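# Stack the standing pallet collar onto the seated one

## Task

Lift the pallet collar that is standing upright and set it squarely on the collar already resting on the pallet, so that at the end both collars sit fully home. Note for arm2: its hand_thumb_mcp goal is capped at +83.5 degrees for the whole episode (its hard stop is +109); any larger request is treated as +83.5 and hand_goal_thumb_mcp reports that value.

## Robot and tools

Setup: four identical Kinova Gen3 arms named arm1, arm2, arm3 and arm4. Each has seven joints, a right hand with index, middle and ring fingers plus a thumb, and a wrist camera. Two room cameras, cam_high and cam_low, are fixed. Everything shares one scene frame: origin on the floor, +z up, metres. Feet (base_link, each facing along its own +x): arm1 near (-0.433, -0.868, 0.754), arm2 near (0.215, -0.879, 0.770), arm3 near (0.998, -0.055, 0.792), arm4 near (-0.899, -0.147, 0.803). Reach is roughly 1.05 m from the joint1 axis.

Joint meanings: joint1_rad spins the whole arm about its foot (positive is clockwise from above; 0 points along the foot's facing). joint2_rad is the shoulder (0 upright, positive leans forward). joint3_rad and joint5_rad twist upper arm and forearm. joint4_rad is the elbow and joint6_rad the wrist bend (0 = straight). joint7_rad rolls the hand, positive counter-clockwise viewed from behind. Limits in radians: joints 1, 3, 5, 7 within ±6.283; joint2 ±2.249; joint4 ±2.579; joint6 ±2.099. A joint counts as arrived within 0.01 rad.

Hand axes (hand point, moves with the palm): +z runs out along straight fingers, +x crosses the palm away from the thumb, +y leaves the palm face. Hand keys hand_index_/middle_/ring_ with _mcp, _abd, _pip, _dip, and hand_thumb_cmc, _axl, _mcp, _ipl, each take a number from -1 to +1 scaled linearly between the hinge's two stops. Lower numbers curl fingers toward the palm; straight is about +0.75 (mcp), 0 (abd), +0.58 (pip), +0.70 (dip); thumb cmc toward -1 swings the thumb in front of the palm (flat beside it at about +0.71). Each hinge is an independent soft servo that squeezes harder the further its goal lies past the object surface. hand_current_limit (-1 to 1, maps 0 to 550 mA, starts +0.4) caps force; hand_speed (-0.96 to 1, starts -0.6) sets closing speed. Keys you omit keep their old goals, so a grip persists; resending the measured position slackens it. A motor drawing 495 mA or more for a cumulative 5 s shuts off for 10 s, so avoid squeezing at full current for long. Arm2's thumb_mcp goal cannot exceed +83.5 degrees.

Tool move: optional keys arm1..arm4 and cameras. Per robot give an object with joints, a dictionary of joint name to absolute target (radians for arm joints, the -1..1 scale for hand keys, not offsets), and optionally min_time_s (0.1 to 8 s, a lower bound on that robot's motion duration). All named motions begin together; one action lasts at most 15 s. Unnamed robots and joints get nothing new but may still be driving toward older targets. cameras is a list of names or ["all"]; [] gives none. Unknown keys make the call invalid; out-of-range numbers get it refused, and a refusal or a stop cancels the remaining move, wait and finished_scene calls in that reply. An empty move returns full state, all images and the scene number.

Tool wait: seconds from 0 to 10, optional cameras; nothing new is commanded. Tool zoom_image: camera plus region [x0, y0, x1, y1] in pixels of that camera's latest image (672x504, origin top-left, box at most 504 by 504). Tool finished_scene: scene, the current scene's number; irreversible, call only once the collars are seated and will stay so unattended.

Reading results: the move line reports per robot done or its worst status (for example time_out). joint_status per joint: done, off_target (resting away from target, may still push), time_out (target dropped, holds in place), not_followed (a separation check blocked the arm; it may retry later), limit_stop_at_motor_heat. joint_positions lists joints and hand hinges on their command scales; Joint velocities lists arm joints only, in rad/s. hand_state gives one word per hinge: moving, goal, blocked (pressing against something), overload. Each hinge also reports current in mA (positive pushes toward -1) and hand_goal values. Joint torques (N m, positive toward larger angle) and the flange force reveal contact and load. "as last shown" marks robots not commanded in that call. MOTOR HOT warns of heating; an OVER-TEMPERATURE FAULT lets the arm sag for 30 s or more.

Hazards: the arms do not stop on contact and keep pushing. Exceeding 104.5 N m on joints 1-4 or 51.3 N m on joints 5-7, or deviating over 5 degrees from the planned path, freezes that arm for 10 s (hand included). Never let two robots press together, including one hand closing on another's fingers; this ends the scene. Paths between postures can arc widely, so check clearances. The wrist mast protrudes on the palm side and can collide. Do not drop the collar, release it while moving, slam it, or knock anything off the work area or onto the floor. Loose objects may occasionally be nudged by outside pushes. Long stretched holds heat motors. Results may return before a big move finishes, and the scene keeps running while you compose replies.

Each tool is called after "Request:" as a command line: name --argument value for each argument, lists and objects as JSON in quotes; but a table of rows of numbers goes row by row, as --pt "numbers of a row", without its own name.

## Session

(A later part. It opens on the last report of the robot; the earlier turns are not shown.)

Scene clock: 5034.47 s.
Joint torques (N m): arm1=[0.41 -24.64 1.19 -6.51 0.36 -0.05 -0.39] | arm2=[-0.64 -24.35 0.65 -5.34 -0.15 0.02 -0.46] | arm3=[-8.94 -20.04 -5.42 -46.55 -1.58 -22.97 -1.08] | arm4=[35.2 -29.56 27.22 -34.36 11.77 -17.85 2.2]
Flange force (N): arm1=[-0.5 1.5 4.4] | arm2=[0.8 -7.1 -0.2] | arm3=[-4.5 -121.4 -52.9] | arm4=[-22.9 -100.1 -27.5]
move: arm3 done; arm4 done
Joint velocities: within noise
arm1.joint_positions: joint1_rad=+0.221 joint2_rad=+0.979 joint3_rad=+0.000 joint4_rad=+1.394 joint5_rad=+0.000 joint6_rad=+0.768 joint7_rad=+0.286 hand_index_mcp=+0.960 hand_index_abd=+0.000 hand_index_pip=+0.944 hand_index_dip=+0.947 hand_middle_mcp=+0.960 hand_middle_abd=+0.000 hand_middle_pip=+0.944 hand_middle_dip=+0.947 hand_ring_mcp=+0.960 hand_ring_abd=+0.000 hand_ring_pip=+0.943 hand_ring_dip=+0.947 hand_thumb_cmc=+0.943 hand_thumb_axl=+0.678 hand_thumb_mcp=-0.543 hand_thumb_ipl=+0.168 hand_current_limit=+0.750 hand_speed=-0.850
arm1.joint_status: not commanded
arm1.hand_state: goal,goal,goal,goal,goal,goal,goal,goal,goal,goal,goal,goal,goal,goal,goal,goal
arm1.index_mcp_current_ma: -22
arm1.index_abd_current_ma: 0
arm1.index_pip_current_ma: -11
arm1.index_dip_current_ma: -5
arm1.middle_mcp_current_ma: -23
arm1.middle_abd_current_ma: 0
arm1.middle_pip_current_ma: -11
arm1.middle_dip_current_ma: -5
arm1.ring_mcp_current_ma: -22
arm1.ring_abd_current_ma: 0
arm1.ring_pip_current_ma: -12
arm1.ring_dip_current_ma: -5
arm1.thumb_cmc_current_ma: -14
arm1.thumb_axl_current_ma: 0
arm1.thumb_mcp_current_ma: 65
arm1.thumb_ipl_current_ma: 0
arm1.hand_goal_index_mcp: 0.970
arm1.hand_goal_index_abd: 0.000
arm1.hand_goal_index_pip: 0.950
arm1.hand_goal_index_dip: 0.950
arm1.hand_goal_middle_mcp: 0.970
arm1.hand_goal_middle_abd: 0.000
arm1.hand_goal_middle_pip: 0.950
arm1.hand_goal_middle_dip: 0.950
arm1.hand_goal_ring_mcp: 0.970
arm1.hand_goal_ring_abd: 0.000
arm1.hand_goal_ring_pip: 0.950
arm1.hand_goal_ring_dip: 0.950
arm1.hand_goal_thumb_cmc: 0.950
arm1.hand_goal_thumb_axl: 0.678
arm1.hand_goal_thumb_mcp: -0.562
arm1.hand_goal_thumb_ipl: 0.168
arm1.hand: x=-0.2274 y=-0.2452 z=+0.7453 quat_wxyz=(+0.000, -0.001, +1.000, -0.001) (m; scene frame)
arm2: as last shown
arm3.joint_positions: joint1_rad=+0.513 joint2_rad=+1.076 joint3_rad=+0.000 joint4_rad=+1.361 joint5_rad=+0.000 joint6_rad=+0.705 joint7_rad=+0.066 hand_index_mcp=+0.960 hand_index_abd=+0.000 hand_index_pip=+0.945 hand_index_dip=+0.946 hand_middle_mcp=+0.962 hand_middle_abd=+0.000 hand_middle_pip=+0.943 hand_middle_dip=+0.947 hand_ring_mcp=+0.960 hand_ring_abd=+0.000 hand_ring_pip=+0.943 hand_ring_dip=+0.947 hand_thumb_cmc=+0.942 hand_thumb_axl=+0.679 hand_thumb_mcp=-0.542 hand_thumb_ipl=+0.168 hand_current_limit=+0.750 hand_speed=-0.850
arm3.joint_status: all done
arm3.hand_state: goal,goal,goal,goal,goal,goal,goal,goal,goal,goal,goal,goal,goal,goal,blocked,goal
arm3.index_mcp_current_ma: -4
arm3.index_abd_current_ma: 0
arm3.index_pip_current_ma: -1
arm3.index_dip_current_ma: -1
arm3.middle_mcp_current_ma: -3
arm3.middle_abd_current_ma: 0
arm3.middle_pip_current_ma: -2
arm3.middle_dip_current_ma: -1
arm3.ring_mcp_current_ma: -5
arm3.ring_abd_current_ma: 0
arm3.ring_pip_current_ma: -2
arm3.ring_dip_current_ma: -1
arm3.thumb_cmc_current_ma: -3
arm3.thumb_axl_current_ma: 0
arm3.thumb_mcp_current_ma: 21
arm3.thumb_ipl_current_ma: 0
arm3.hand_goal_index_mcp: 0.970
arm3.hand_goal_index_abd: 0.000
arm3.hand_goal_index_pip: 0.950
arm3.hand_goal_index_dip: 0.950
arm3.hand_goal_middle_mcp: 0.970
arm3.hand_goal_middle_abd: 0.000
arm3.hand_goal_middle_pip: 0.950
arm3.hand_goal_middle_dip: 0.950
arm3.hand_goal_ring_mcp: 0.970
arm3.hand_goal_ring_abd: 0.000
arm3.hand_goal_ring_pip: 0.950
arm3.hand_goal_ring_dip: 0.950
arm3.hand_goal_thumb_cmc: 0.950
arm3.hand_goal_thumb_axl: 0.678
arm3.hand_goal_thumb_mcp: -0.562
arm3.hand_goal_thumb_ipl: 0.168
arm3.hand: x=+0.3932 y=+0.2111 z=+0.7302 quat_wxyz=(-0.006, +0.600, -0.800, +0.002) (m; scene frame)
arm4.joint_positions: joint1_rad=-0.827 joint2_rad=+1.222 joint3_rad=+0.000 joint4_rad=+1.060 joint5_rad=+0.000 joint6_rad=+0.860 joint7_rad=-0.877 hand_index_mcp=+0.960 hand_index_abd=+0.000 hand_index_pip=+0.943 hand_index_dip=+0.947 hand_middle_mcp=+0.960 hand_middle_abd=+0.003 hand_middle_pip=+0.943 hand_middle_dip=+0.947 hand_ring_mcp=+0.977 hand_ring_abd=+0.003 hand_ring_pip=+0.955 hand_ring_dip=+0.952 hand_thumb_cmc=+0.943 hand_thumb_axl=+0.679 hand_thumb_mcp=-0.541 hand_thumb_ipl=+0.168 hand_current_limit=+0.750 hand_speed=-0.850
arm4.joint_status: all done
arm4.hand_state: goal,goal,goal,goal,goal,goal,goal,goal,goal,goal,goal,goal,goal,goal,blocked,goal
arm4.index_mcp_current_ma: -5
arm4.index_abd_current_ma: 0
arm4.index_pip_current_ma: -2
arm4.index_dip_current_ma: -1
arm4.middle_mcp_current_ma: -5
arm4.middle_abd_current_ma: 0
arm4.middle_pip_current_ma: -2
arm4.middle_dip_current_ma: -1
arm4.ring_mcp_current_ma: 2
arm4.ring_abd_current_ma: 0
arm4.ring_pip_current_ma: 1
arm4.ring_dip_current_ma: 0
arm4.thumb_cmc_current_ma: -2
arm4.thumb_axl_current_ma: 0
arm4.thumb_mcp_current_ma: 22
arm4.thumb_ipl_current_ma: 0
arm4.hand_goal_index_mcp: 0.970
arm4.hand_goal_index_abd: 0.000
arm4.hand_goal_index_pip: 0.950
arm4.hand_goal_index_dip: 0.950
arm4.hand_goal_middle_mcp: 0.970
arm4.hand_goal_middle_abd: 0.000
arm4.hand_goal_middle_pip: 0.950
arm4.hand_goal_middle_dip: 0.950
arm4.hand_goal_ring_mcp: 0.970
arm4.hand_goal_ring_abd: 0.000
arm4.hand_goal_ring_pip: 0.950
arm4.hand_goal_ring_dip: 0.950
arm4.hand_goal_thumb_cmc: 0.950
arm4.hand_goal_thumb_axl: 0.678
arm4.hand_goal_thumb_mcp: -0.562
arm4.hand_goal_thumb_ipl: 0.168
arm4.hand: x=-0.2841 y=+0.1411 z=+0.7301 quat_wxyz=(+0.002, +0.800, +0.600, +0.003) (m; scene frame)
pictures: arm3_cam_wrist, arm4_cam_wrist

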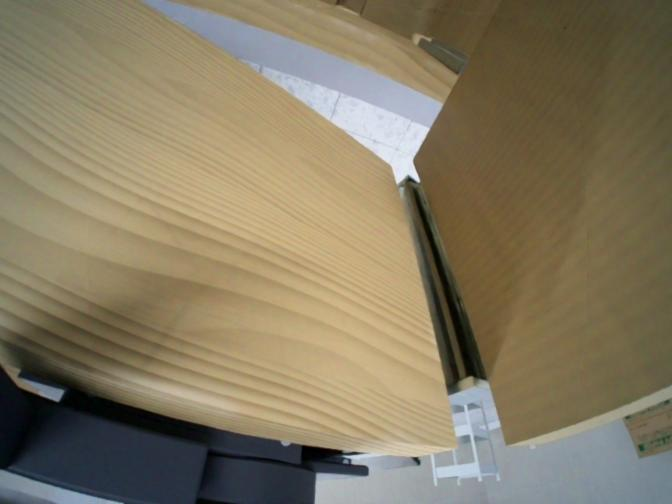

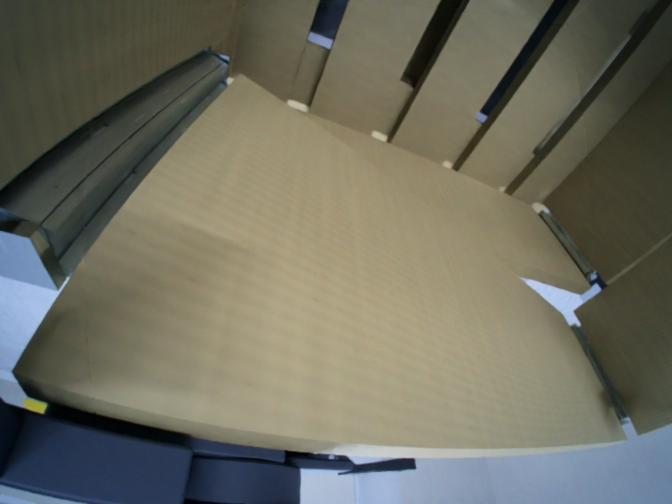

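Request:
move --arm3 '{"joints":{"joint2_rad":1.04809,"joint4_rad":1.36496,"joint6_rad":0.72854},"min_time_s":4}' --arm4 '{"joints":{"joint2_rad":1.19505,"joint4_rad":1.06717,"joint6_rad":0.87937},"min_time_s":4}' --cameras '["cam_low","arm3_cam_wrist","arm4_cam_wrist","cam_high"]'

Scene clock: 5113.80 s.
Joint torques (N m): arm1=[-2.13 -23.02 -0.63 -15.52 -1.05 -5.55 -1.69] | arm2=[-0.67 -24.36 0.69 -5.35 -0.14 0.02 -0.44] | arm3=[-1.8 -52.31 -0.7 -34.81 -0.76 -11.23 -0.63] | arm4=[28.64 -48.95 21.85 -26.25 7.75 -7.56 -0.98]
Flange force (N): arm1=[1.8 -26.2 -7.8] | arm2=[0.8 -7.0 -0.1] | arm3=[1.0 -50.0 30.2] | arm4=[4.8 -54.6 25.0]
move: arm3 done; arm4 done
Joint velocities: within noise
arm1, arm2: as last shown
arm1.hand: x=-0.2273 y=-0.2452 z=+0.7453 quat_wxyz=(+0.000, -0.001, +1.000, -0.001) (m; scene frame)
arm3.joint_positions: joint1_rad=+0.513 joint2_rad=+1.050 joint3_rad=+0.000 joint4_rad=+1.365 joint5_rad=+0.000 joint6_rad=+0.729 joint7_rad=+0.066 hand_index_mcp=+0.960 hand_index_abd=+0.000 hand_index_pip=+0.945 hand_index_dip=+0.946 hand_middle_mcp=+0.962 hand_middle_abd=+0.000 hand_middle_pip=+0.943 hand_middle_dip=+0.947 hand_ring_mcp=+0.960 hand_ring_abd=+0.000 hand_ring_pip=+0.943 hand_ring_dip=+0.947 hand_thumb_cmc=+0.942 hand_thumb_axl=+0.679 hand_thumb_mcp=-0.542 hand_thumb_ipl=+0.168 hand_current_limit=+0.750 hand_speed=-0.850
arm3.joint_status: all done
arm3.hand_state: goal,goal,goal,goal,goal,goal,goal,goal,goal,goal,goal,goal,goal,goal,blocked,goal
arm3.index_mcp_current_ma: -4
arm3.index_abd_current_ma: 0
arm3.index_pip_current_ma: -1
arm3.index_dip_current_ma: -1
arm3.middle_mcp_current_ma: -3
arm3.middle_abd_current_ma: 0
arm3.middle_pip_current_ma: -2
arm3.middle_dip_current_ma: -1
arm3.ring_mcp_current_ma: -5
arm3.ring_abd_current_ma: 0
arm3.ring_pip_current_ma: -2
arm3.ring_dip_current_ma: -1
arm3.thumb_cmc_current_ma: -3
arm3.thumb_axl_current_ma: 0
arm3.thumb_mcp_current_ma: 21
arm3.thumb_ipl_current_ma: 0
arm3.hand_goal_index_mcp: 0.970
arm3.hand_goal_index_abd: 0.000
arm3.hand_goal_index_pip: 0.950
arm3.hand_goal_index_dip: 0.950
arm3.hand_goal_middle_mcp: 0.970
arm3.hand_goal_middle_abd: 0.000
arm3.hand_goal_middle_pip: 0.950
arm3.hand_goal_middle_dip: 0.950
arm3.hand_goal_ring_mcp: 0.970
arm3.hand_goal_ring_abd: 0.000
arm3.hand_goal_ring_pip: 0.950
arm3.hand_goal_ring_dip: 0.950
arm3.hand_goal_thumb_cmc: 0.950
arm3.hand_goal_thumb_axl: 0.678
arm3.hand_goal_thumb_mcp: -0.562
arm3.hand_goal_thumb_ipl: 0.168
arm3.hand: x=+0.3937 y=+0.2107 z=+0.7439 quat_wxyz=(-0.006, +0.600, -0.800, +0.003) (m; scene frame)
arm4.joint_positions: joint1_rad=-0.827 joint2_rad=+1.202 joint3_rad=+0.000 joint4_rad=+1.067 joint5_rad=+0.000 joint6_rad=+0.879 joint7_rad=-0.877 hand_index_mcp=+0.960 hand_index_abd=+0.000 hand_index_pip=+0.943 hand_index_dip=+0.947 hand_middle_mcp=+0.960 hand_middle_abd=+0.003 hand_middle_pip=+0.943 hand_middle_dip=+0.947 hand_ring_mcp=+0.968 hand_ring_abd=+0.002 hand_ring_pip=+0.951 hand_ring_dip=+0.952 hand_thumb_cmc=+0.943 hand_thumb_axl=+0.679 hand_thumb_mcp=-0.541 hand_thumb_ipl=+0.168 hand_current_limit=+0.750 hand_speed=-0.850
arm4.joint_status: all done
arm4.hand_state: goal,goal,goal,goal,goal,goal,goal,goal,goal,goal,goal,goal,goal,goal,blocked,goal
arm4.index_mcp_current_ma: -5
arm4.index_abd_current_ma: 0
arm4.index_pip_current_ma: -2
arm4.index_dip_current_ma: -1
arm4.middle_mcp_current_ma: -5
arm4.middle_abd_current_ma: 0
arm4.middle_pip_current_ma: -2
arm4.middle_dip_current_ma: -1
arm4.ring_mcp_current_ma: 0
arm4.ring_abd_current_ma: 0
arm4.ring_pip_current_ma: 0
arm4.ring_dip_current_ma: 0
arm4.thumb_cmc_current_ma: -2
arm4.thumb_axl_current_ma: 0
arm4.thumb_mcp_current_ma: 22
arm4.thumb_ipl_current_ma: 0
arm4.hand_goal_index_mcp: 0.970
arm4.hand_goal_index_abd: 0.000
arm4.hand_goal_index_pip: 0.950
arm4.hand_goal_index_dip: 0.950
arm4.hand_goal_middle_mcp: 0.970
arm4.hand_goal_middle_abd: 0.000
arm4.hand_goal_middle_pip: 0.950
arm4.hand_goal_middle_dip: 0.950
arm4.hand_goal_ring_mcp: 0.970
arm4.hand_goal_ring_abd: 0.000
arm4.hand_goal_ring_pip: 0.950
arm4.hand_goal_ring_dip: 0.950
arm4.hand_goal_thumb_cmc: 0.950
arm4.hand_goal_thumb_axl: 0.678
arm4.hand_goal_thumb_mcp: -0.562
arm4.hand_goal_thumb_ipl: 0.168
arm4.hand: x=-0.2861 y=+0.1396 z=+0.7405 quat_wxyz=(+0.002, +0.800, +0.600, +0.000) (m; scene frame)
pictures: arm3_cam_wrist, arm4_cam_wrist, cam_high, cam_low

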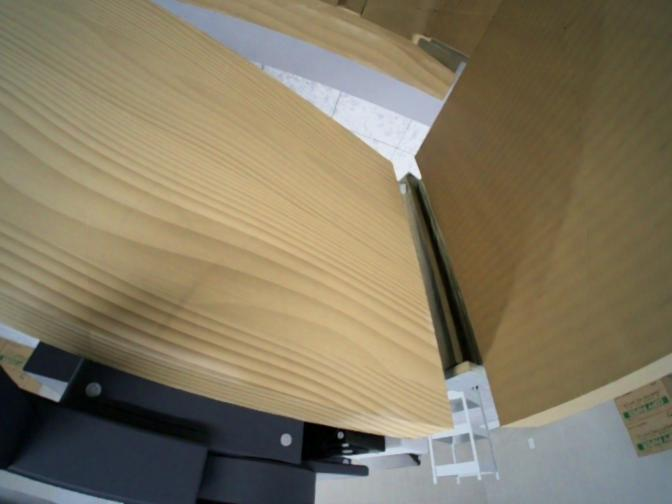

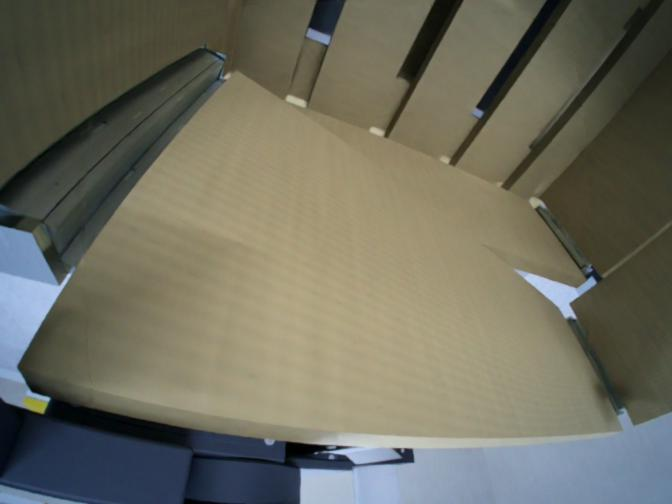

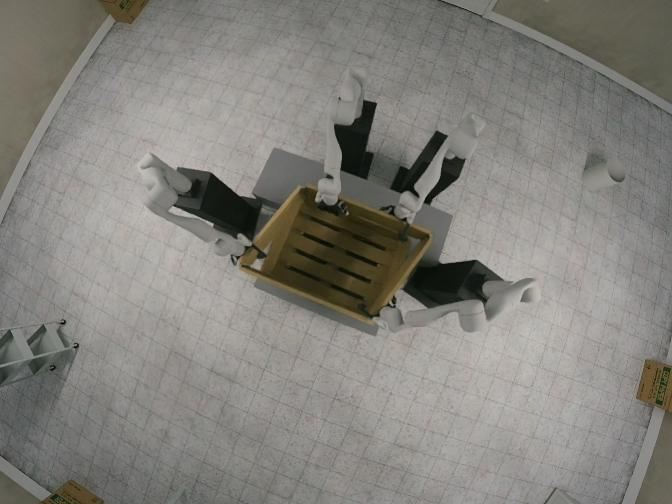

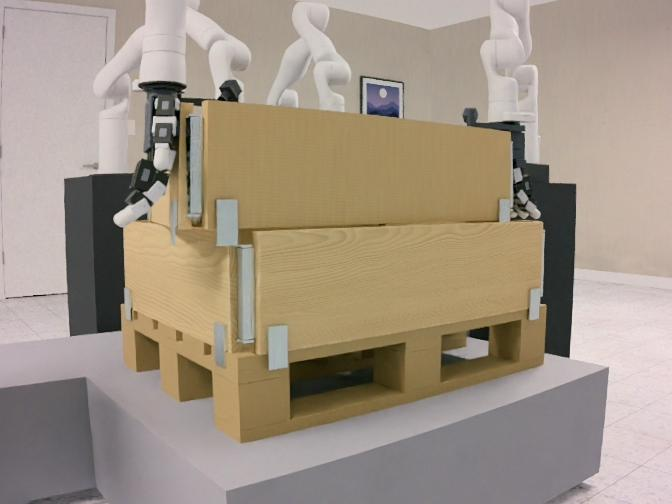

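Request:
zoom_image --camera "cam_low" --region '[100, 80, 350, 270]'

Request:
zoom_image --camera "cam_low" --region '[350, 80, 600, 270]'

Scaled by 2.016 from the camera's 672x504 image, which has a finer 960x720 frame.

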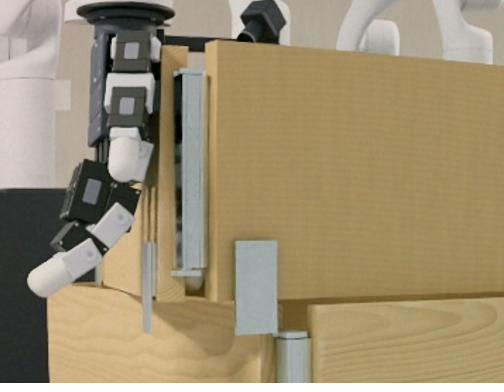

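Scaled by 2.016 from the camera's 672x504 image, which has a finer 960x720 frame.

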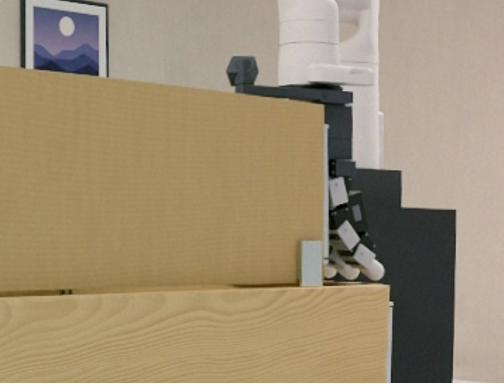

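Request:
move --arm3 '{"joints":{"joint2_rad":1.03907,"joint4_rad":1.36580,"joint6_rad":0.73672},"min_time_s":2}' --arm4 '{"joints":{"joint2_rad":1.18646,"joint4_rad":1.06905,"joint6_rad":0.88608},"min_time_s":2}' --cameras '["cam_low","arm3_cam_wrist","arm4_cam_wrist"]'

Scene clock: 5160.93 s.
Joint torques (N m): arm1=[-1.07 -23.81 0.27 -14.87 -0.75 -4.98 -1.61] | arm2=[-0.65 -24.39 0.67 -5.33 -0.15 0.02 -0.43] | arm3=[-1.7 -52.72 -0.41 -35.37 -0.36 -11.62 -0.34] | arm4=[27.3 -48.94 20.92 -27.27 7.42 -8.04 -1.01]
Flange force (N): arm1=[2.9 -23.2 -5.4] | arm2=[0.7 -7.2 -0.1] | arm3=[1.7 -50.1 30.7] | arm4=[0.9 -55.3 24.3]
move: arm3 done; arm4 done
Joint velocities: within noise
arm1: as last shown
arm1.hand: x=-0.2274 y=-0.2452 z=+0.7453 quat_wxyz=(+0.000, -0.001, +1.000, -0.001) (m; scene frame)
arm2.joint_positions: joint1_rad=-0.080 joint2_rad=+1.127 joint3_rad=+0.000 joint4_rad=+1.108 joint5_rad=+0.000 joint6_rad=+0.906 joint7_rad=+2.956 hand_index_mcp=+0.796 hand_index_abd=-0.613 hand_index_pip=+0.577 hand_index_dip=+0.696 hand_middle_mcp=+0.796 hand_middle_abd=-0.570 hand_middle_pip=+0.578 hand_middle_dip=+0.698 hand_ring_mcp=+0.800 hand_ring_abd=-0.494 hand_ring_pip=+0.578 hand_ring_dip=+0.698 hand_thumb_cmc=+0.945 hand_thumb_axl=+0.683 hand_thumb_mcp=-0.539 hand_thumb_ipl=+0.168 hand_current_limit=+0.750 hand_speed=-0.850
arm2.joint_status: not commanded
arm2.hand_state: goal,goal,goal,goal,goal,goal,goal,goal,goal,goal,goal,goal,goal,goal,blocked,goal
arm2.index_mcp_current_ma: -9
arm2.index_abd_current_ma: 12
arm2.index_pip_current_ma: 1
arm2.index_dip_current_ma: 0
arm2.middle_mcp_current_ma: -8
arm2.middle_abd_current_ma: 0
arm2.middle_pip_current_ma: 3
arm2.middle_dip_current_ma: 4
arm2.ring_mcp_current_ma: 0
arm2.ring_abd_current_ma: 11
arm2.ring_pip_current_ma: 3
arm2.ring_dip_current_ma: 4
arm2.thumb_cmc_current_ma: -9
arm2.thumb_axl_current_ma: 12
arm2.thumb_mcp_current_ma: 89
arm2.thumb_ipl_current_ma: 0
arm2.hand_goal_index_mcp: 0.800
arm2.hand_goal_index_abd: -0.620
arm2.hand_goal_index_pip: 0.576
arm2.hand_goal_index_dip: 0.696
arm2.hand_goal_middle_mcp: 0.800
arm2.hand_goal_middle_abd: -0.570
arm2.hand_goal_middle_pip: 0.576
arm2.hand_goal_middle_dip: 0.696
arm2.hand_goal_ring_mcp: 0.800
arm2.hand_goal_ring_abd: -0.500
arm2.hand_goal_ring_pip: 0.576
arm2.hand_goal_ring_dip: 0.696
arm2.hand_goal_thumb_cmc: 0.950
arm2.hand_goal_thumb_axl: 0.678
arm2.hand_goal_thumb_mcp: -0.562
arm2.hand_goal_thumb_ipl: 0.168
arm2.hand: x=+0.1000 y=-0.3425 z=+0.7407 quat_wxyz=(+0.000, -1.000, -0.001, +0.000) (m; scene frame)
arm3.joint_positions: joint1_rad=+0.513 joint2_rad=+1.041 joint3_rad=+0.000 joint4_rad=+1.366 joint5_rad=+0.000 joint6_rad=+0.737 joint7_rad=+0.066 hand_index_mcp=+0.960 hand_index_abd=+0.000 hand_index_pip=+0.945 hand_index_dip=+0.946 hand_middle_mcp=+0.962 hand_middle_abd=+0.000 hand_middle_pip=+0.943 hand_middle_dip=+0.947 hand_ring_mcp=+0.960 hand_ring_abd=+0.000 hand_ring_pip=+0.943 hand_ring_dip=+0.947 hand_thumb_cmc=+0.942 hand_thumb_axl=+0.679 hand_thumb_mcp=-0.542 hand_thumb_ipl=+0.168 hand_current_limit=+0.750 hand_speed=-0.850
arm3.joint_status: all done
arm3.hand_state: goal,goal,goal,goal,goal,goal,goal,goal,goal,goal,goal,goal,goal,goal,blocked,goal
arm3.index_mcp_current_ma: -4
arm3.index_abd_current_ma: 0
arm3.index_pip_current_ma: -1
arm3.index_dip_current_ma: -1
arm3.middle_mcp_current_ma: -3
arm3.middle_abd_current_ma: 0
arm3.middle_pip_current_ma: -2
arm3.middle_dip_current_ma: -1
arm3.ring_mcp_current_ma: -5
arm3.ring_abd_current_ma: 0
arm3.ring_pip_current_ma: -2
arm3.ring_dip_current_ma: -1
arm3.thumb_cmc_current_ma: -3
arm3.thumb_axl_current_ma: 0
arm3.thumb_mcp_current_ma: 21
arm3.thumb_ipl_current_ma: 0
arm3.hand_goal_index_mcp: 0.970
arm3.hand_goal_index_abd: 0.000
arm3.hand_goal_index_pip: 0.950
arm3.hand_goal_index_dip: 0.950
arm3.hand_goal_middle_mcp: 0.970
arm3.hand_goal_middle_abd: 0.000
arm3.hand_goal_middle_pip: 0.950
arm3.hand_goal_middle_dip: 0.950
arm3.hand_goal_ring_mcp: 0.970
arm3.hand_goal_ring_abd: 0.000
arm3.hand_goal_ring_pip: 0.950
arm3.hand_goal_ring_dip: 0.950
arm3.hand_goal_thumb_cmc: 0.950
arm3.hand_goal_thumb_axl: 0.678
arm3.hand_goal_thumb_mcp: -0.562
arm3.hand_goal_thumb_ipl: 0.168
arm3.hand: x=+0.3935 y=+0.2108 z=+0.7492 quat_wxyz=(-0.006, +0.600, -0.800, +0.003) (m; scene frame)
arm4.joint_positions: joint1_rad=-0.827 joint2_rad=+1.194 joint3_rad=+0.000 joint4_rad=+1.069 joint5_rad=+0.000 joint6_rad=+0.886 joint7_rad=-0.877 hand_index_mcp=+0.960 hand_index_abd=+0.000 hand_index_pip=+0.943 hand_index_dip=+0.947 hand_middle_mcp=+0.960 hand_middle_abd=+0.003 hand_middle_pip=+0.943 hand_middle_dip=+0.947 hand_ring_mcp=+0.967 hand_ring_abd=+0.002 hand_ring_pip=+0.951 hand_ring_dip=+0.952 hand_thumb_cmc=+0.943 hand_thumb_axl=+0.679 hand_thumb_mcp=-0.541 hand_thumb_ipl=+0.168 hand_current_limit=+0.750 hand_speed=-0.850
arm4.joint_status: all done
arm4.hand_state: goal,goal,goal,goal,goal,goal,goal,goal,goal,goal,goal,goal,goal,goal,blocked,goal
arm4.index_mcp_current_ma: -5
arm4.index_abd_current_ma: 0
arm4.index_pip_current_ma: -2
arm4.index_dip_current_ma: -1
arm4.middle_mcp_current_ma: -5
arm4.middle_abd_current_ma: 0
arm4.middle_pip_current_ma: -2
arm4.middle_dip_current_ma: -1
arm4.ring_mcp_current_ma: 0
arm4.ring_abd_current_ma: 0
arm4.ring_pip_current_ma: 0
arm4.ring_dip_current_ma: 0
arm4.thumb_cmc_current_ma: -2
arm4.thumb_axl_current_ma: 0
arm4.thumb_mcp_current_ma: 22
arm4.thumb_ipl_current_ma: 0
arm4.hand_goal_index_mcp: 0.970
arm4.hand_goal_index_abd: 0.000
arm4.hand_goal_index_pip: 0.950
arm4.hand_goal_index_dip: 0.950
arm4.hand_goal_middle_mcp: 0.970
arm4.hand_goal_middle_abd: 0.000
arm4.hand_goal_middle_pip: 0.950
arm4.hand_goal_middle_dip: 0.950
arm4.hand_goal_ring_mcp: 0.970
arm4.hand_goal_ring_abd: 0.000
arm4.hand_goal_ring_pip: 0.950
arm4.hand_goal_ring_dip: 0.950
arm4.hand_goal_thumb_cmc: 0.950
arm4.hand_goal_thumb_axl: 0.678
arm4.hand_goal_thumb_mcp: -0.562
arm4.hand_goal_thumb_ipl: 0.168
arm4.hand: x=-0.2862 y=+0.1395 z=+0.7453 quat_wxyz=(+0.002, +0.800, +0.600, +0.000) (m; scene frame)
pictures: arm3_cam_wrist, arm4_cam_wrist, cam_low

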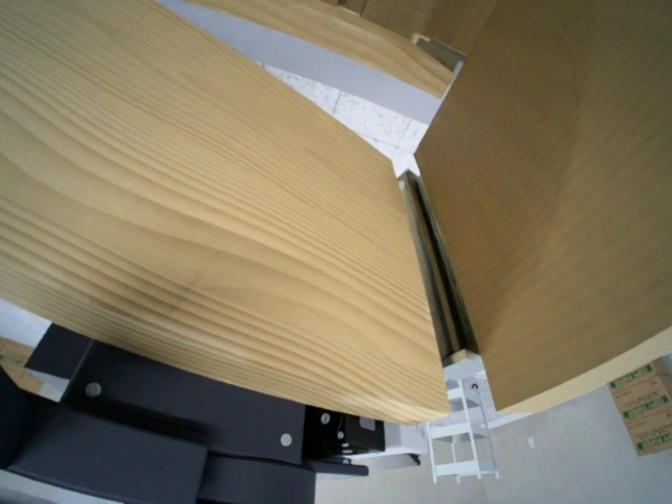

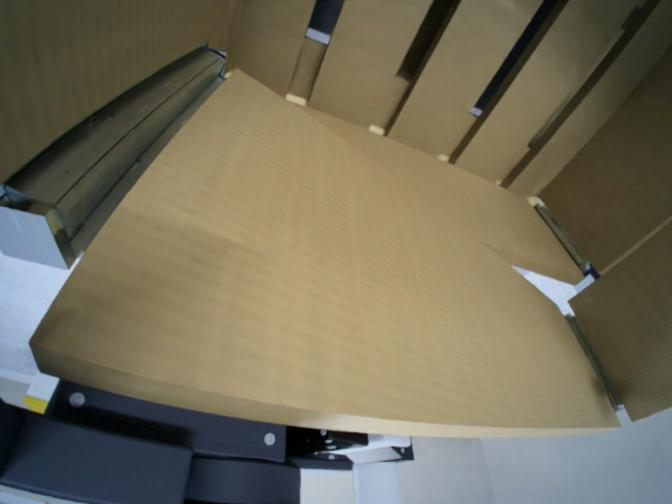

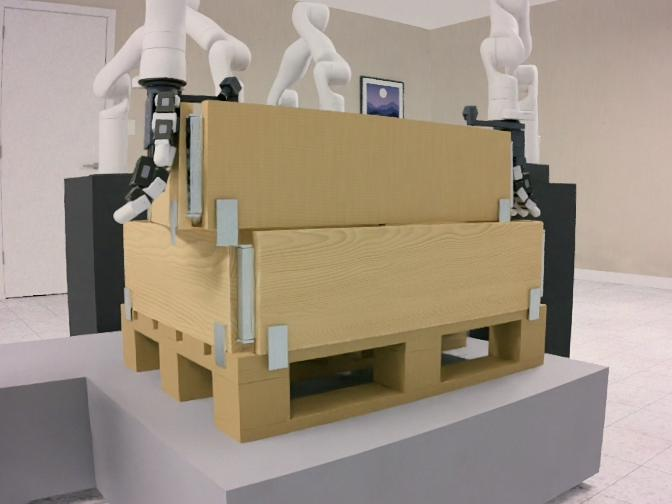

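Request:
move --arm3 '{"joints":{"joint1_rad":0.51371,"joint2_rad":1.02627,"joint4_rad":1.40078,"joint6_rad":0.71454,"joint7_rad":0.06714},"min_time_s":1.5}' --arm4 '{"joints":{"joint1_rad":-0.83676,"joint2_rad":1.17543,"joint4_rad":1.09804,"joint6_rad":0.86812,"joint7_rad":-0.88675},"min_time_s":1.5}' --cameras '[]'

Request:
move --arm3 '{"joints":{"joint2_rad":1.06698,"joint4_rad":1.39563,"joint6_rad":0.67899},"min_time_s":1.5}' --arm4 '{"joints":{"joint2_rad":1.21413,"joint4_rad":1.08828,"joint6_rad":0.83918},"min_time_s":1.5}' --cameras '["arm3_cam_wrist","arm4_cam_wrist","cam_high"]'

Scene clock: 5254.30 s.
Joint torques (N m): arm1=[-0.26 -24.47 0.73 -8.62 0.01 -1.37 -0.69] | arm2=[-0.65 -24.38 0.67 -5.36 -0.16 0 -0.43] | arm3=[1.04 -23.69 0.91 -5.03 0.11 0.01 -0.19] | arm4=[1.02 -24.1 0.35 -6.05 0.64 0.34 -0.06]
Flange force (N): arm1=[-0.2 -4.6 1.8] | arm2=[0.8 -7.1 -0.1] | arm3=[0.8 4.2 2.7] | arm4=[1.7 -0.6 1.0]
move: arm3 done; arm4 done
Joint velocities: within noise
arm1, arm2: as last shown
arm3.joint_positions: joint1_rad=+0.514 joint2_rad=+1.026 joint3_rad=+0.000 joint4_rad=+1.401 joint5_rad=+0.000 joint6_rad=+0.715 joint7_rad=+0.067 hand_index_mcp=+0.960 hand_index_abd=+0.000 hand_index_pip=+0.945 hand_index_dip=+0.946 hand_middle_mcp=+0.962 hand_middle_abd=+0.000 hand_middle_pip=+0.943 hand_middle_dip=+0.947 hand_ring_mcp=+0.960 hand_ring_abd=+0.000 hand_ring_pip=+0.943 hand_ring_dip=+0.947 hand_thumb_cmc=+0.942 hand_thumb_axl=+0.679 hand_thumb_mcp=-0.542 hand_thumb_ipl=+0.168 hand_current_limit=+0.750 hand_speed=-0.850
arm3.joint_status: all done
arm3.hand_state: goal,goal,goal,goal,goal,goal,goal,goal,goal,goal,goal,goal,goal,goal,blocked,goal
arm3.index_mcp_current_ma: -4
arm3.index_abd_current_ma: 0
arm3.index_pip_current_ma: -1
arm3.index_dip_current_ma: -1
arm3.middle_mcp_current_ma: -3
arm3.middle_abd_current_ma: 0
arm3.middle_pip_current_ma: -2
arm3.middle_dip_current_ma: -1
arm3.ring_mcp_current_ma: -5
arm3.ring_abd_current_ma: 0
arm3.ring_pip_current_ma: -2
arm3.ring_dip_current_ma: -1
arm3.thumb_cmc_current_ma: -3
arm3.thumb_axl_current_ma: 0
arm3.thumb_mcp_current_ma: 21
arm3.thumb_ipl_current_ma: 0
arm3.hand_goal_index_mcp: 0.970
arm3.hand_goal_index_abd: 0.000
arm3.hand_goal_index_pip: 0.950
arm3.hand_goal_index_dip: 0.950
arm3.hand_goal_middle_mcp: 0.970
arm3.hand_goal_middle_abd: 0.000
arm3.hand_goal_middle_pip: 0.950
arm3.hand_goal_middle_dip: 0.950
arm3.hand_goal_ring_mcp: 0.970
arm3.hand_goal_ring_abd: 0.000
arm3.hand_goal_ring_pip: 0.950
arm3.hand_goal_ring_dip: 0.950
arm3.hand_goal_thumb_cmc: 0.950
arm3.hand_goal_thumb_axl: 0.678
arm3.hand_goal_thumb_mcp: -0.562
arm3.hand_goal_thumb_ipl: 0.168
arm3.hand: x=+0.4007 y=+0.2087 z=+0.7502 quat_wxyz=(-0.006, +0.600, -0.800, +0.002) (m; scene frame)
arm4.joint_positions: joint1_rad=-0.837 joint2_rad=+1.175 joint3_rad=+0.000 joint4_rad=+1.098 joint5_rad=+0.000 joint6_rad=+0.868 joint7_rad=-0.887 hand_index_mcp=+0.960 hand_index_abd=+0.000 hand_index_pip=+0.943 hand_index_dip=+0.947 hand_middle_mcp=+0.960 hand_middle_abd=+0.003 hand_middle_pip=+0.943 hand_middle_dip=+0.947 hand_ring_mcp=+0.967 hand_ring_abd=+0.002 hand_ring_pip=+0.951 hand_ring_dip=+0.952 hand_thumb_cmc=+0.943 hand_thumb_axl=+0.679 hand_thumb_mcp=-0.541 hand_thumb_ipl=+0.168 hand_current_limit=+0.750 hand_speed=-0.850
arm4.joint_status: all done
arm4.hand_state: goal,goal,goal,goal,goal,goal,goal,goal,goal,goal,goal,goal,goal,goal,blocked,goal
arm4.index_mcp_current_ma: -5
arm4.index_abd_current_ma: 0
arm4.index_pip_current_ma: -2
arm4.index_dip_current_ma: -1
arm4.middle_mcp_current_ma: -5
arm4.middle_abd_current_ma: 0
arm4.middle_pip_current_ma: -2
arm4.middle_dip_current_ma: -1
arm4.ring_mcp_current_ma: 0
arm4.ring_abd_current_ma: 0
arm4.ring_pip_current_ma: 0
arm4.ring_dip_current_ma: 0
arm4.thumb_cmc_current_ma: -2
arm4.thumb_axl_current_ma: 0
arm4.thumb_mcp_current_ma: 22
arm4.thumb_ipl_current_ma: 0
arm4.hand_goal_index_mcp: 0.970
arm4.hand_goal_index_abd: 0.000
arm4.hand_goal_index_pip: 0.950
arm4.hand_goal_index_dip: 0.950
arm4.hand_goal_middle_mcp: 0.970
arm4.hand_goal_middle_abd: 0.000
arm4.hand_goal_middle_pip: 0.950
arm4.hand_goal_middle_dip: 0.950
arm4.hand_goal_ring_mcp: 0.970
arm4.hand_goal_ring_abd: 0.000
arm4.hand_goal_ring_pip: 0.950
arm4.hand_goal_ring_dip: 0.950
arm4.hand_goal_thumb_cmc: 0.950
arm4.hand_goal_thumb_axl: 0.678
arm4.hand_goal_thumb_mcp: -0.562
arm4.hand_goal_thumb_ipl: 0.168
arm4.hand: x=-0.2918 y=+0.1431 z=+0.7501 quat_wxyz=(+0.002, +0.800, +0.600, +0.003) (m; scene frame)
pictures: none
No camera images: "cameras" was empty.

Scene clock: 5256.13 s.
Joint torques (N m): arm1=[-0.23 -24.47 0.66 -8.58 0.01 -1.36 -0.71] | arm2=[-0.67 -24.39 0.7 -5.39 -0.16 0.01 -0.44] | arm3=[0.97 -23.78 0.87 -4.84 0.1 -0.03 -0.19] | arm4=[1.1 -23.53 0.39 -5.77 0.74 0.2 -0.14]
Flange force (N): arm1=[-0.2 -4.5 1.8] | arm2=[0.8 -6.9 -0.1] | arm3=[0.7 4.0 2.7] | arm4=[1.5 -0.8 -0.3]
move: arm3 done; arm4 done
Joint velocities: within noise
arm1, arm2: as last shown
arm3.joint_positions: joint1_rad=+0.514 joint2_rad=+1.067 joint3_rad=+0.000 joint4_rad=+1.396 joint5_rad=+0.000 joint6_rad=+0.679 joint7_rad=+0.067 hand_index_mcp=+0.960 hand_index_abd=+0.000 hand_index_pip=+0.945 hand_index_dip=+0.946 hand_middle_mcp=+0.962 hand_middle_abd=+0.000 hand_middle_pip=+0.943 hand_middle_dip=+0.947 hand_ring_mcp=+0.960 hand_ring_abd=+0.000 hand_ring_pip=+0.943 hand_ring_dip=+0.947 hand_thumb_cmc=+0.942 hand_thumb_axl=+0.679 hand_thumb_mcp=-0.542 hand_thumb_ipl=+0.168 hand_current_limit=+0.750 hand_speed=-0.850
arm3.joint_status: all done
arm3.hand_state: goal,goal,goal,goal,goal,goal,goal,goal,goal,goal,goal,goal,goal,goal,blocked,goal
arm3.index_mcp_current_ma: -4
arm3.index_abd_current_ma: 0
arm3.index_pip_current_ma: -1
arm3.index_dip_current_ma: -1
arm3.middle_mcp_current_ma: -3
arm3.middle_abd_current_ma: 0
arm3.middle_pip_current_ma: -2
arm3.middle_dip_current_ma: -1
arm3.ring_mcp_current_ma: -5
arm3.ring_abd_current_ma: 0
arm3.ring_pip_current_ma: -2
arm3.ring_dip_current_ma: -1
arm3.thumb_cmc_current_ma: -3
arm3.thumb_axl_current_ma: 0
arm3.thumb_mcp_current_ma: 21
arm3.thumb_ipl_current_ma: 0
arm3.hand_goal_index_mcp: 0.970
arm3.hand_goal_index_abd: 0.000
arm3.hand_goal_index_pip: 0.950
arm3.hand_goal_index_dip: 0.950
arm3.hand_goal_middle_mcp: 0.970
arm3.hand_goal_middle_abd: 0.000
arm3.hand_goal_middle_pip: 0.950
arm3.hand_goal_middle_dip: 0.950
arm3.hand_goal_ring_mcp: 0.970
arm3.hand_goal_ring_abd: 0.000
arm3.hand_goal_ring_pip: 0.950
arm3.hand_goal_ring_dip: 0.950
arm3.hand_goal_thumb_cmc: 0.950
arm3.hand_goal_thumb_axl: 0.678
arm3.hand_goal_thumb_mcp: -0.562
arm3.hand_goal_thumb_ipl: 0.168
arm3.hand: x=+0.4010 y=+0.2089 z=+0.7283 quat_wxyz=(-0.006, +0.600, -0.800, +0.002) (m; scene frame)
arm4.joint_positions: joint1_rad=-0.837 joint2_rad=+1.214 joint3_rad=+0.000 joint4_rad=+1.088 joint5_rad=+0.000 joint6_rad=+0.839 joint7_rad=-0.887 hand_index_mcp=+0.960 hand_index_abd=+0.000 hand_index_pip=+0.943 hand_index_dip=+0.947 hand_middle_mcp=+0.960 hand_middle_abd=+0.003 hand_middle_pip=+0.943 hand_middle_dip=+0.947 hand_ring_mcp=+0.978 hand_ring_abd=+0.002 hand_ring_pip=+0.956 hand_ring_dip=+0.952 hand_thumb_cmc=+0.943 hand_thumb_axl=+0.679 hand_thumb_mcp=-0.541 hand_thumb_ipl=+0.168 hand_current_limit=+0.750 hand_speed=-0.850
arm4.joint_status: all done
arm4.hand_state: goal,goal,goal,goal,goal,goal,goal,goal,goal,goal,goal,goal,goal,goal,blocked,goal
arm4.index_mcp_current_ma: -5
arm4.index_abd_current_ma: 0
arm4.index_pip_current_ma: -2
arm4.index_dip_current_ma: -1
arm4.middle_mcp_current_ma: -5
arm4.middle_abd_current_ma: 0
arm4.middle_pip_current_ma: -2
arm4.middle_dip_current_ma: -1
arm4.ring_mcp_current_ma: 3
arm4.ring_abd_current_ma: 0
arm4.ring_pip_current_ma: 2
arm4.ring_dip_current_ma: 0
arm4.thumb_cmc_current_ma: -2
arm4.thumb_axl_current_ma: 0
arm4.thumb_mcp_current_ma: 22
arm4.thumb_ipl_current_ma: 0
arm4.hand_goal_index_mcp: 0.970
arm4.hand_goal_index_abd: 0.000
arm4.hand_goal_index_pip: 0.950
arm4.hand_goal_index_dip: 0.950
arm4.hand_goal_middle_mcp: 0.970
arm4.hand_goal_middle_abd: 0.000
arm4.hand_goal_middle_pip: 0.950
arm4.hand_goal_middle_dip: 0.950
arm4.hand_goal_ring_mcp: 0.970
arm4.hand_goal_ring_abd: 0.000
arm4.hand_goal_ring_pip: 0.950
arm4.hand_goal_ring_dip: 0.950
arm4.hand_goal_thumb_cmc: 0.950
arm4.hand_goal_thumb_axl: 0.678
arm4.hand_goal_thumb_mcp: -0.562
arm4.hand_goal_thumb_ipl: 0.168
arm4.hand: x=-0.2916 y=+0.1431 z=+0.7281 quat_wxyz=(+0.002, +0.800, +0.600, +0.003) (m; scene frame)
pictures: arm3_cam_wrist, arm4_cam_wrist, cam_high

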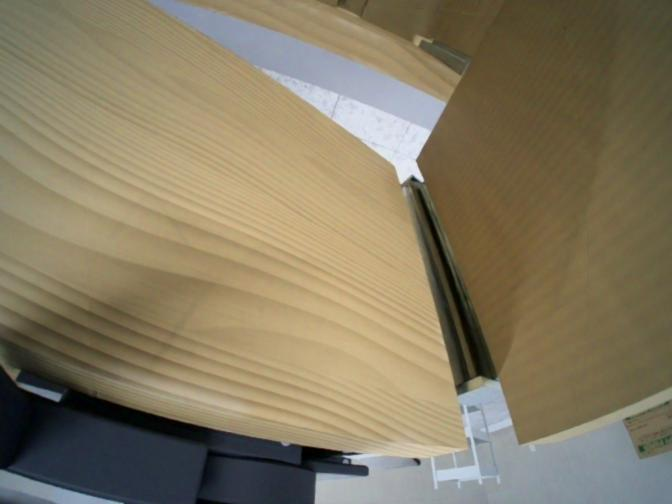

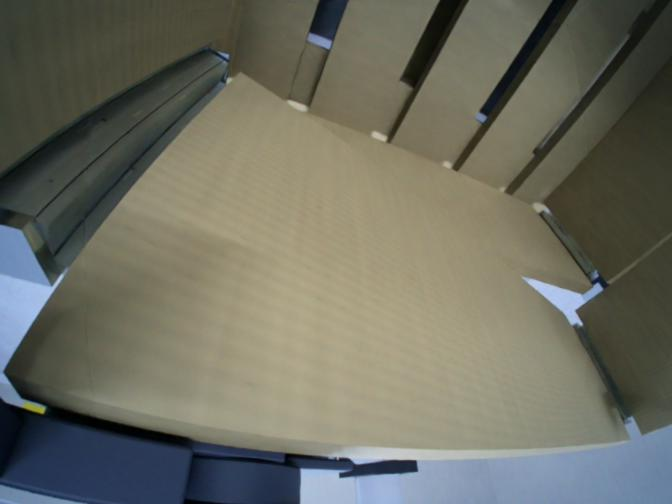

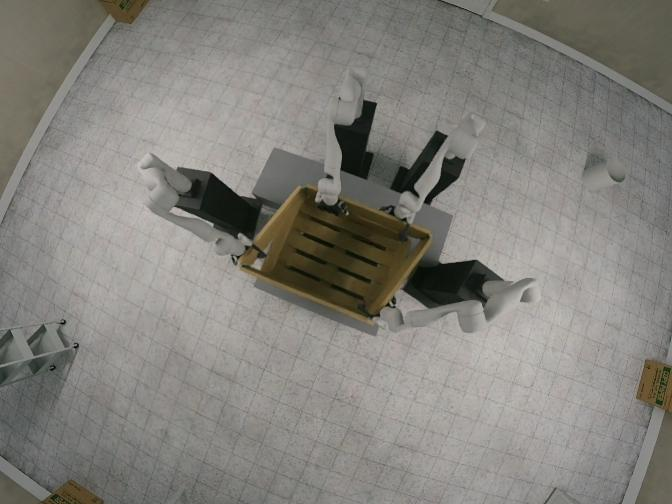

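Request:
move --arm3 '{"joints":{"joint1_rad":0.51267,"joint2_rad":1.07559,"joint4_rad":1.36125,"joint6_rad":0.70475,"joint7_rad":0.06609},"min_time_s":2.5}' --arm4 '{"joints":{"joint1_rad":-0.82707,"joint2_rad":1.21784,"joint4_rad":1.06124,"joint6_rad":0.86251,"joint7_rad":-0.87706},"min_time_s":2.5}' --cameras '[]'

Request:
move --arm3 '{"joints":{"joint1_rad":0.51226,"joint2_rad":1.07296,"joint4_rad":1.34914,"joint6_rad":0.71949,"joint7_rad":0.06569},"min_time_s":2}' --arm4 '{"joints":{"joint1_rad":-0.82342,"joint2_rad":1.21689,"joint4_rad":1.05147,"joint6_rad":0.87324,"joint7_rad":-0.87341},"min_time_s":2}' --cameras '[]'

Scene clock: 5296.63 s.
Joint torques (N m): arm1=[0.26 -24.56 1.09 -7.65 0.21 -0.81 -0.58] | arm2=[-0.6 -24.41 0.71 -5.34 -0.13 0.01 -0.44] | arm3=[-5.87 -27.54 -2.92 -42.26 -0.36 -19.54 -0.38] | arm4=[30.08 -48.65 24.25 -38.81 10.14 -15.38 1.15]
Flange force (N): arm1=[-0.1 -1.6 2.9] | arm2=[0.7 -7.2 -0.1] | arm3=[-0.2 -100.1 -32.4] | arm4=[-24.2 -88.2 7.4]
move: arm3 done; arm4 done
Joint velocities: within noise
arm1, arm2: as last shown
arm3.joint_positions: joint1_rad=+0.513 joint2_rad=+1.076 joint3_rad=+0.000 joint4_rad=+1.361 joint5_rad=+0.000 joint6_rad=+0.705 joint7_rad=+0.066 hand_index_mcp=+0.960 hand_index_abd=+0.000 hand_index_pip=+0.945 hand_index_dip=+0.946 hand_middle_mcp=+0.962 hand_middle_abd=+0.000 hand_middle_pip=+0.943 hand_middle_dip=+0.947 hand_ring_mcp=+0.960 hand_ring_abd=+0.000 hand_ring_pip=+0.943 hand_ring_dip=+0.947 hand_thumb_cmc=+0.942 hand_thumb_axl=+0.679 hand_thumb_mcp=-0.542 hand_thumb_ipl=+0.168 hand_current_limit=+0.750 hand_speed=-0.850
arm3.joint_status: all done
arm3.hand_state: goal,goal,goal,goal,goal,goal,goal,goal,goal,goal,goal,goal,goal,goal,blocked,goal
arm3.index_mcp_current_ma: -4
arm3.index_abd_current_ma: 0
arm3.index_pip_current_ma: -1
arm3.index_dip_current_ma: -1
arm3.middle_mcp_current_ma: -3
arm3.middle_abd_current_ma: 0
arm3.middle_pip_current_ma: -2
arm3.middle_dip_current_ma: -1
arm3.ring_mcp_current_ma: -5
arm3.ring_abd_current_ma: 0
arm3.ring_pip_current_ma: -2
arm3.ring_dip_current_ma: -1
arm3.thumb_cmc_current_ma: -3
arm3.thumb_axl_current_ma: 0
arm3.thumb_mcp_current_ma: 21
arm3.thumb_ipl_current_ma: 0
arm3.hand_goal_index_mcp: 0.970
arm3.hand_goal_index_abd: 0.000
arm3.hand_goal_index_pip: 0.950
arm3.hand_goal_index_dip: 0.950
arm3.hand_goal_middle_mcp: 0.970
arm3.hand_goal_middle_abd: 0.000
arm3.hand_goal_middle_pip: 0.950
arm3.hand_goal_middle_dip: 0.950
arm3.hand_goal_ring_mcp: 0.970
arm3.hand_goal_ring_abd: 0.000
arm3.hand_goal_ring_pip: 0.950
arm3.hand_goal_ring_dip: 0.950
arm3.hand_goal_thumb_cmc: 0.950
arm3.hand_goal_thumb_axl: 0.678
arm3.hand_goal_thumb_mcp: -0.562
arm3.hand_goal_thumb_ipl: 0.168
arm3.hand: x=+0.3933 y=+0.2110 z=+0.7301 quat_wxyz=(-0.006, +0.600, -0.800, +0.002) (m; scene frame)
arm4.joint_positions: joint1_rad=-0.827 joint2_rad=+1.218 joint3_rad=+0.000 joint4_rad=+1.061 joint5_rad=+0.000 joint6_rad=+0.863 joint7_rad=-0.877 hand_index_mcp=+0.960 hand_index_abd=+0.000 hand_index_pip=+0.943 hand_index_dip=+0.947 hand_middle_mcp=+0.960 hand_middle_abd=+0.003 hand_middle_pip=+0.943 hand_middle_dip=+0.947 hand_ring_mcp=+0.974 hand_ring_abd=+0.001 hand_ring_pip=+0.955 hand_ring_dip=+0.952 hand_thumb_cmc=+0.943 hand_thumb_axl=+0.679 hand_thumb_mcp=-0.541 hand_thumb_ipl=+0.168 hand_current_limit=+0.750 hand_speed=-0.850
arm4.joint_status: all done
arm4.hand_state: goal,goal,goal,goal,goal,goal,goal,goal,goal,goal,goal,goal,goal,goal,blocked,goal
arm4.index_mcp_current_ma: -5
arm4.index_abd_current_ma: 0
arm4.index_pip_current_ma: -2
arm4.index_dip_current_ma: -1
arm4.middle_mcp_current_ma: -5
arm4.middle_abd_current_ma: 0
arm4.middle_pip_current_ma: -2
arm4.middle_dip_current_ma: -1
arm4.ring_mcp_current_ma: 1
arm4.ring_abd_current_ma: 0
arm4.ring_pip_current_ma: 1
arm4.ring_dip_current_ma: 0
arm4.thumb_cmc_current_ma: -2
arm4.thumb_axl_current_ma: 0
arm4.thumb_mcp_current_ma: 22
arm4.thumb_ipl_current_ma: 0
arm4.hand_goal_index_mcp: 0.970
arm4.hand_goal_index_abd: 0.000
arm4.hand_goal_index_pip: 0.950
arm4.hand_goal_index_dip: 0.950
arm4.hand_goal_middle_mcp: 0.970
arm4.hand_goal_middle_abd: 0.000
arm4.hand_goal_middle_pip: 0.950
arm4.hand_goal_middle_dip: 0.950
arm4.hand_goal_ring_mcp: 0.970
arm4.hand_goal_ring_abd: 0.000
arm4.hand_goal_ring_pip: 0.950
arm4.hand_goal_ring_dip: 0.950
arm4.hand_goal_thumb_cmc: 0.950
arm4.hand_goal_thumb_axl: 0.678
arm4.hand_goal_thumb_mcp: -0.562
arm4.hand_goal_thumb_ipl: 0.168
arm4.hand: x=-0.2841 y=+0.1410 z=+0.7321 quat_wxyz=(+0.002, +0.800, +0.600, +0.003) (m; scene frame)
pictures: none
No camera images: "cameras" was empty.

Scene clock: 5298.93 s.
Joint torques (N m): arm1=[-0.8 -24.51 0.22 -8.31 -0.14 -1.21 -0.64] | arm2=[-0.63 -24.39 0.69 -5.38 -0.16 0.02 -0.44] | arm3=[-8.73 -58.16 -5.74 -57.88 -2.77 -22.24 -1.57] | arm4=[44.55 -64.66 36.88 -53.95 16.51 -21.25 3.19]
Flange force (N): arm1=[-1.4 -3.9 2.1] | arm2=[0.8 -6.9 -0.1] | arm3=[-5.8 -114.1 16.0] | arm4=[-29.8 -128.5 20.9]
move: arm3 done; arm4 done
TORQUE WARNING: arm4's joint2_rad reached its warning level (56.7 N m). A warning alone does not stop the arm.
TORQUE WARNING: arm3's joint4_rad reached its warning level (56.7 N m). A warning alone does not stop the arm.
Joint velocities: within noise
arm1, arm2: as last shown
arm3.joint_positions: joint1_rad=+0.512 joint2_rad=+1.074 joint3_rad=+0.000 joint4_rad=+1.350 joint5_rad=+0.000 joint6_rad=+0.719 joint7_rad=+0.066 hand_index_mcp=+0.960 hand_index_abd=+0.000 hand_index_pip=+0.945 hand_index_dip=+0.946 hand_middle_mcp=+0.962 hand_middle_abd=+0.000 hand_middle_pip=+0.943 hand_middle_dip=+0.947 hand_ring_mcp=+0.960 hand_ring_abd=+0.000 hand_ring_pip=+0.943 hand_ring_dip=+0.947 hand_thumb_cmc=+0.942 hand_thumb_axl=+0.679 hand_thumb_mcp=-0.542 hand_thumb_ipl=+0.168 hand_current_limit=+0.750 hand_speed=-0.850
arm3.joint_status: all done
arm3.hand_state: goal,goal,goal,goal,goal,goal,goal,goal,goal,goal,goal,goal,goal,goal,blocked,goal
arm3.index_mcp_current_ma: -4
arm3.index_abd_current_ma: 0
arm3.index_pip_current_ma: -1
arm3.index_dip_current_ma: -1
arm3.middle_mcp_current_ma: -3
arm3.middle_abd_current_ma: 0
arm3.middle_pip_current_ma: -2
arm3.middle_dip_current_ma: -1
arm3.ring_mcp_current_ma: -5
arm3.ring_abd_current_ma: 0
arm3.ring_pip_current_ma: -2
arm3.ring_dip_current_ma: -1
arm3.thumb_cmc_current_ma: -3
arm3.thumb_axl_current_ma: 0
arm3.thumb_mcp_current_ma: 21
arm3.thumb_ipl_current_ma: 0
arm3.hand_goal_index_mcp: 0.970
arm3.hand_goal_index_abd: 0.000
arm3.hand_goal_index_pip: 0.950
arm3.hand_goal_index_dip: 0.950
arm3.hand_goal_middle_mcp: 0.970
arm3.hand_goal_middle_abd: 0.000
arm3.hand_goal_middle_pip: 0.950
arm3.hand_goal_middle_dip: 0.950
arm3.hand_goal_ring_mcp: 0.970
arm3.hand_goal_ring_abd: 0.000
arm3.hand_goal_ring_pip: 0.950
arm3.hand_goal_ring_dip: 0.950
arm3.hand_goal_thumb_cmc: 0.950
arm3.hand_goal_thumb_axl: 0.678
arm3.hand_goal_thumb_mcp: -0.562
arm3.hand_goal_thumb_ipl: 0.168
arm3.hand: x=+0.3913 y=+0.2115 z=+0.7331 quat_wxyz=(-0.006, +0.600, -0.800, +0.003) (m; scene frame)
arm4.joint_positions: joint1_rad=-0.823 joint2_rad=+1.218 joint3_rad=+0.000 joint4_rad=+1.051 joint5_rad=+0.000 joint6_rad=+0.873 joint7_rad=-0.873 hand_index_mcp=+0.960 hand_index_abd=+0.000 hand_index_pip=+0.943 hand_index_dip=+0.947 hand_middle_mcp=+0.960 hand_middle_abd=+0.003 hand_middle_pip=+0.943 hand_middle_dip=+0.947 hand_ring_mcp=+0.968 hand_ring_abd=+0.001 hand_ring_pip=+0.951 hand_ring_dip=+0.952 hand_thumb_cmc=+0.943 hand_thumb_axl=+0.679 hand_thumb_mcp=-0.541 hand_thumb_ipl=+0.168 hand_current_limit=+0.750 hand_speed=-0.850
arm4.joint_status: all done
arm4.hand_state: goal,goal,goal,goal,goal,goal,goal,goal,goal,goal,goal,goal,goal,goal,blocked,goal
arm4.index_mcp_current_ma: -5
arm4.index_abd_current_ma: 0
arm4.index_pip_current_ma: -2
arm4.index_dip_current_ma: -1
arm4.middle_mcp_current_ma: -5
arm4.middle_abd_current_ma: 0
arm4.middle_pip_current_ma: -2
arm4.middle_dip_current_ma: -1
arm4.ring_mcp_current_ma: 0
arm4.ring_abd_current_ma: 0
arm4.ring_pip_current_ma: 0
arm4.ring_dip_current_ma: 0
arm4.thumb_cmc_current_ma: -2
arm4.thumb_axl_current_ma: 0
arm4.thumb_mcp_current_ma: 22
arm4.thumb_ipl_current_ma: 0
arm4.hand_goal_index_mcp: 0.970
arm4.hand_goal_index_abd: 0.000
arm4.hand_goal_index_pip: 0.950
arm4.hand_goal_index_dip: 0.950
arm4.hand_goal_middle_mcp: 0.970
arm4.hand_goal_middle_abd: 0.000
arm4.hand_goal_middle_pip: 0.950
arm4.hand_goal_middle_dip: 0.950
arm4.hand_goal_ring_mcp: 0.970
arm4.hand_goal_ring_abd: 0.000
arm4.hand_goal_ring_pip: 0.950
arm4.hand_goal_ring_dip: 0.950
arm4.hand_goal_thumb_cmc: 0.950
arm4.hand_goal_thumb_axl: 0.678
arm4.hand_goal_thumb_mcp: -0.562
arm4.hand_goal_thumb_ipl: 0.168
arm4.hand: x=-0.2814 y=+0.1399 z=+0.7345 quat_wxyz=(+0.002, +0.800, +0.600, +0.003) (m; scene frame)
pictures: none
No camera images: "cameras" was empty.


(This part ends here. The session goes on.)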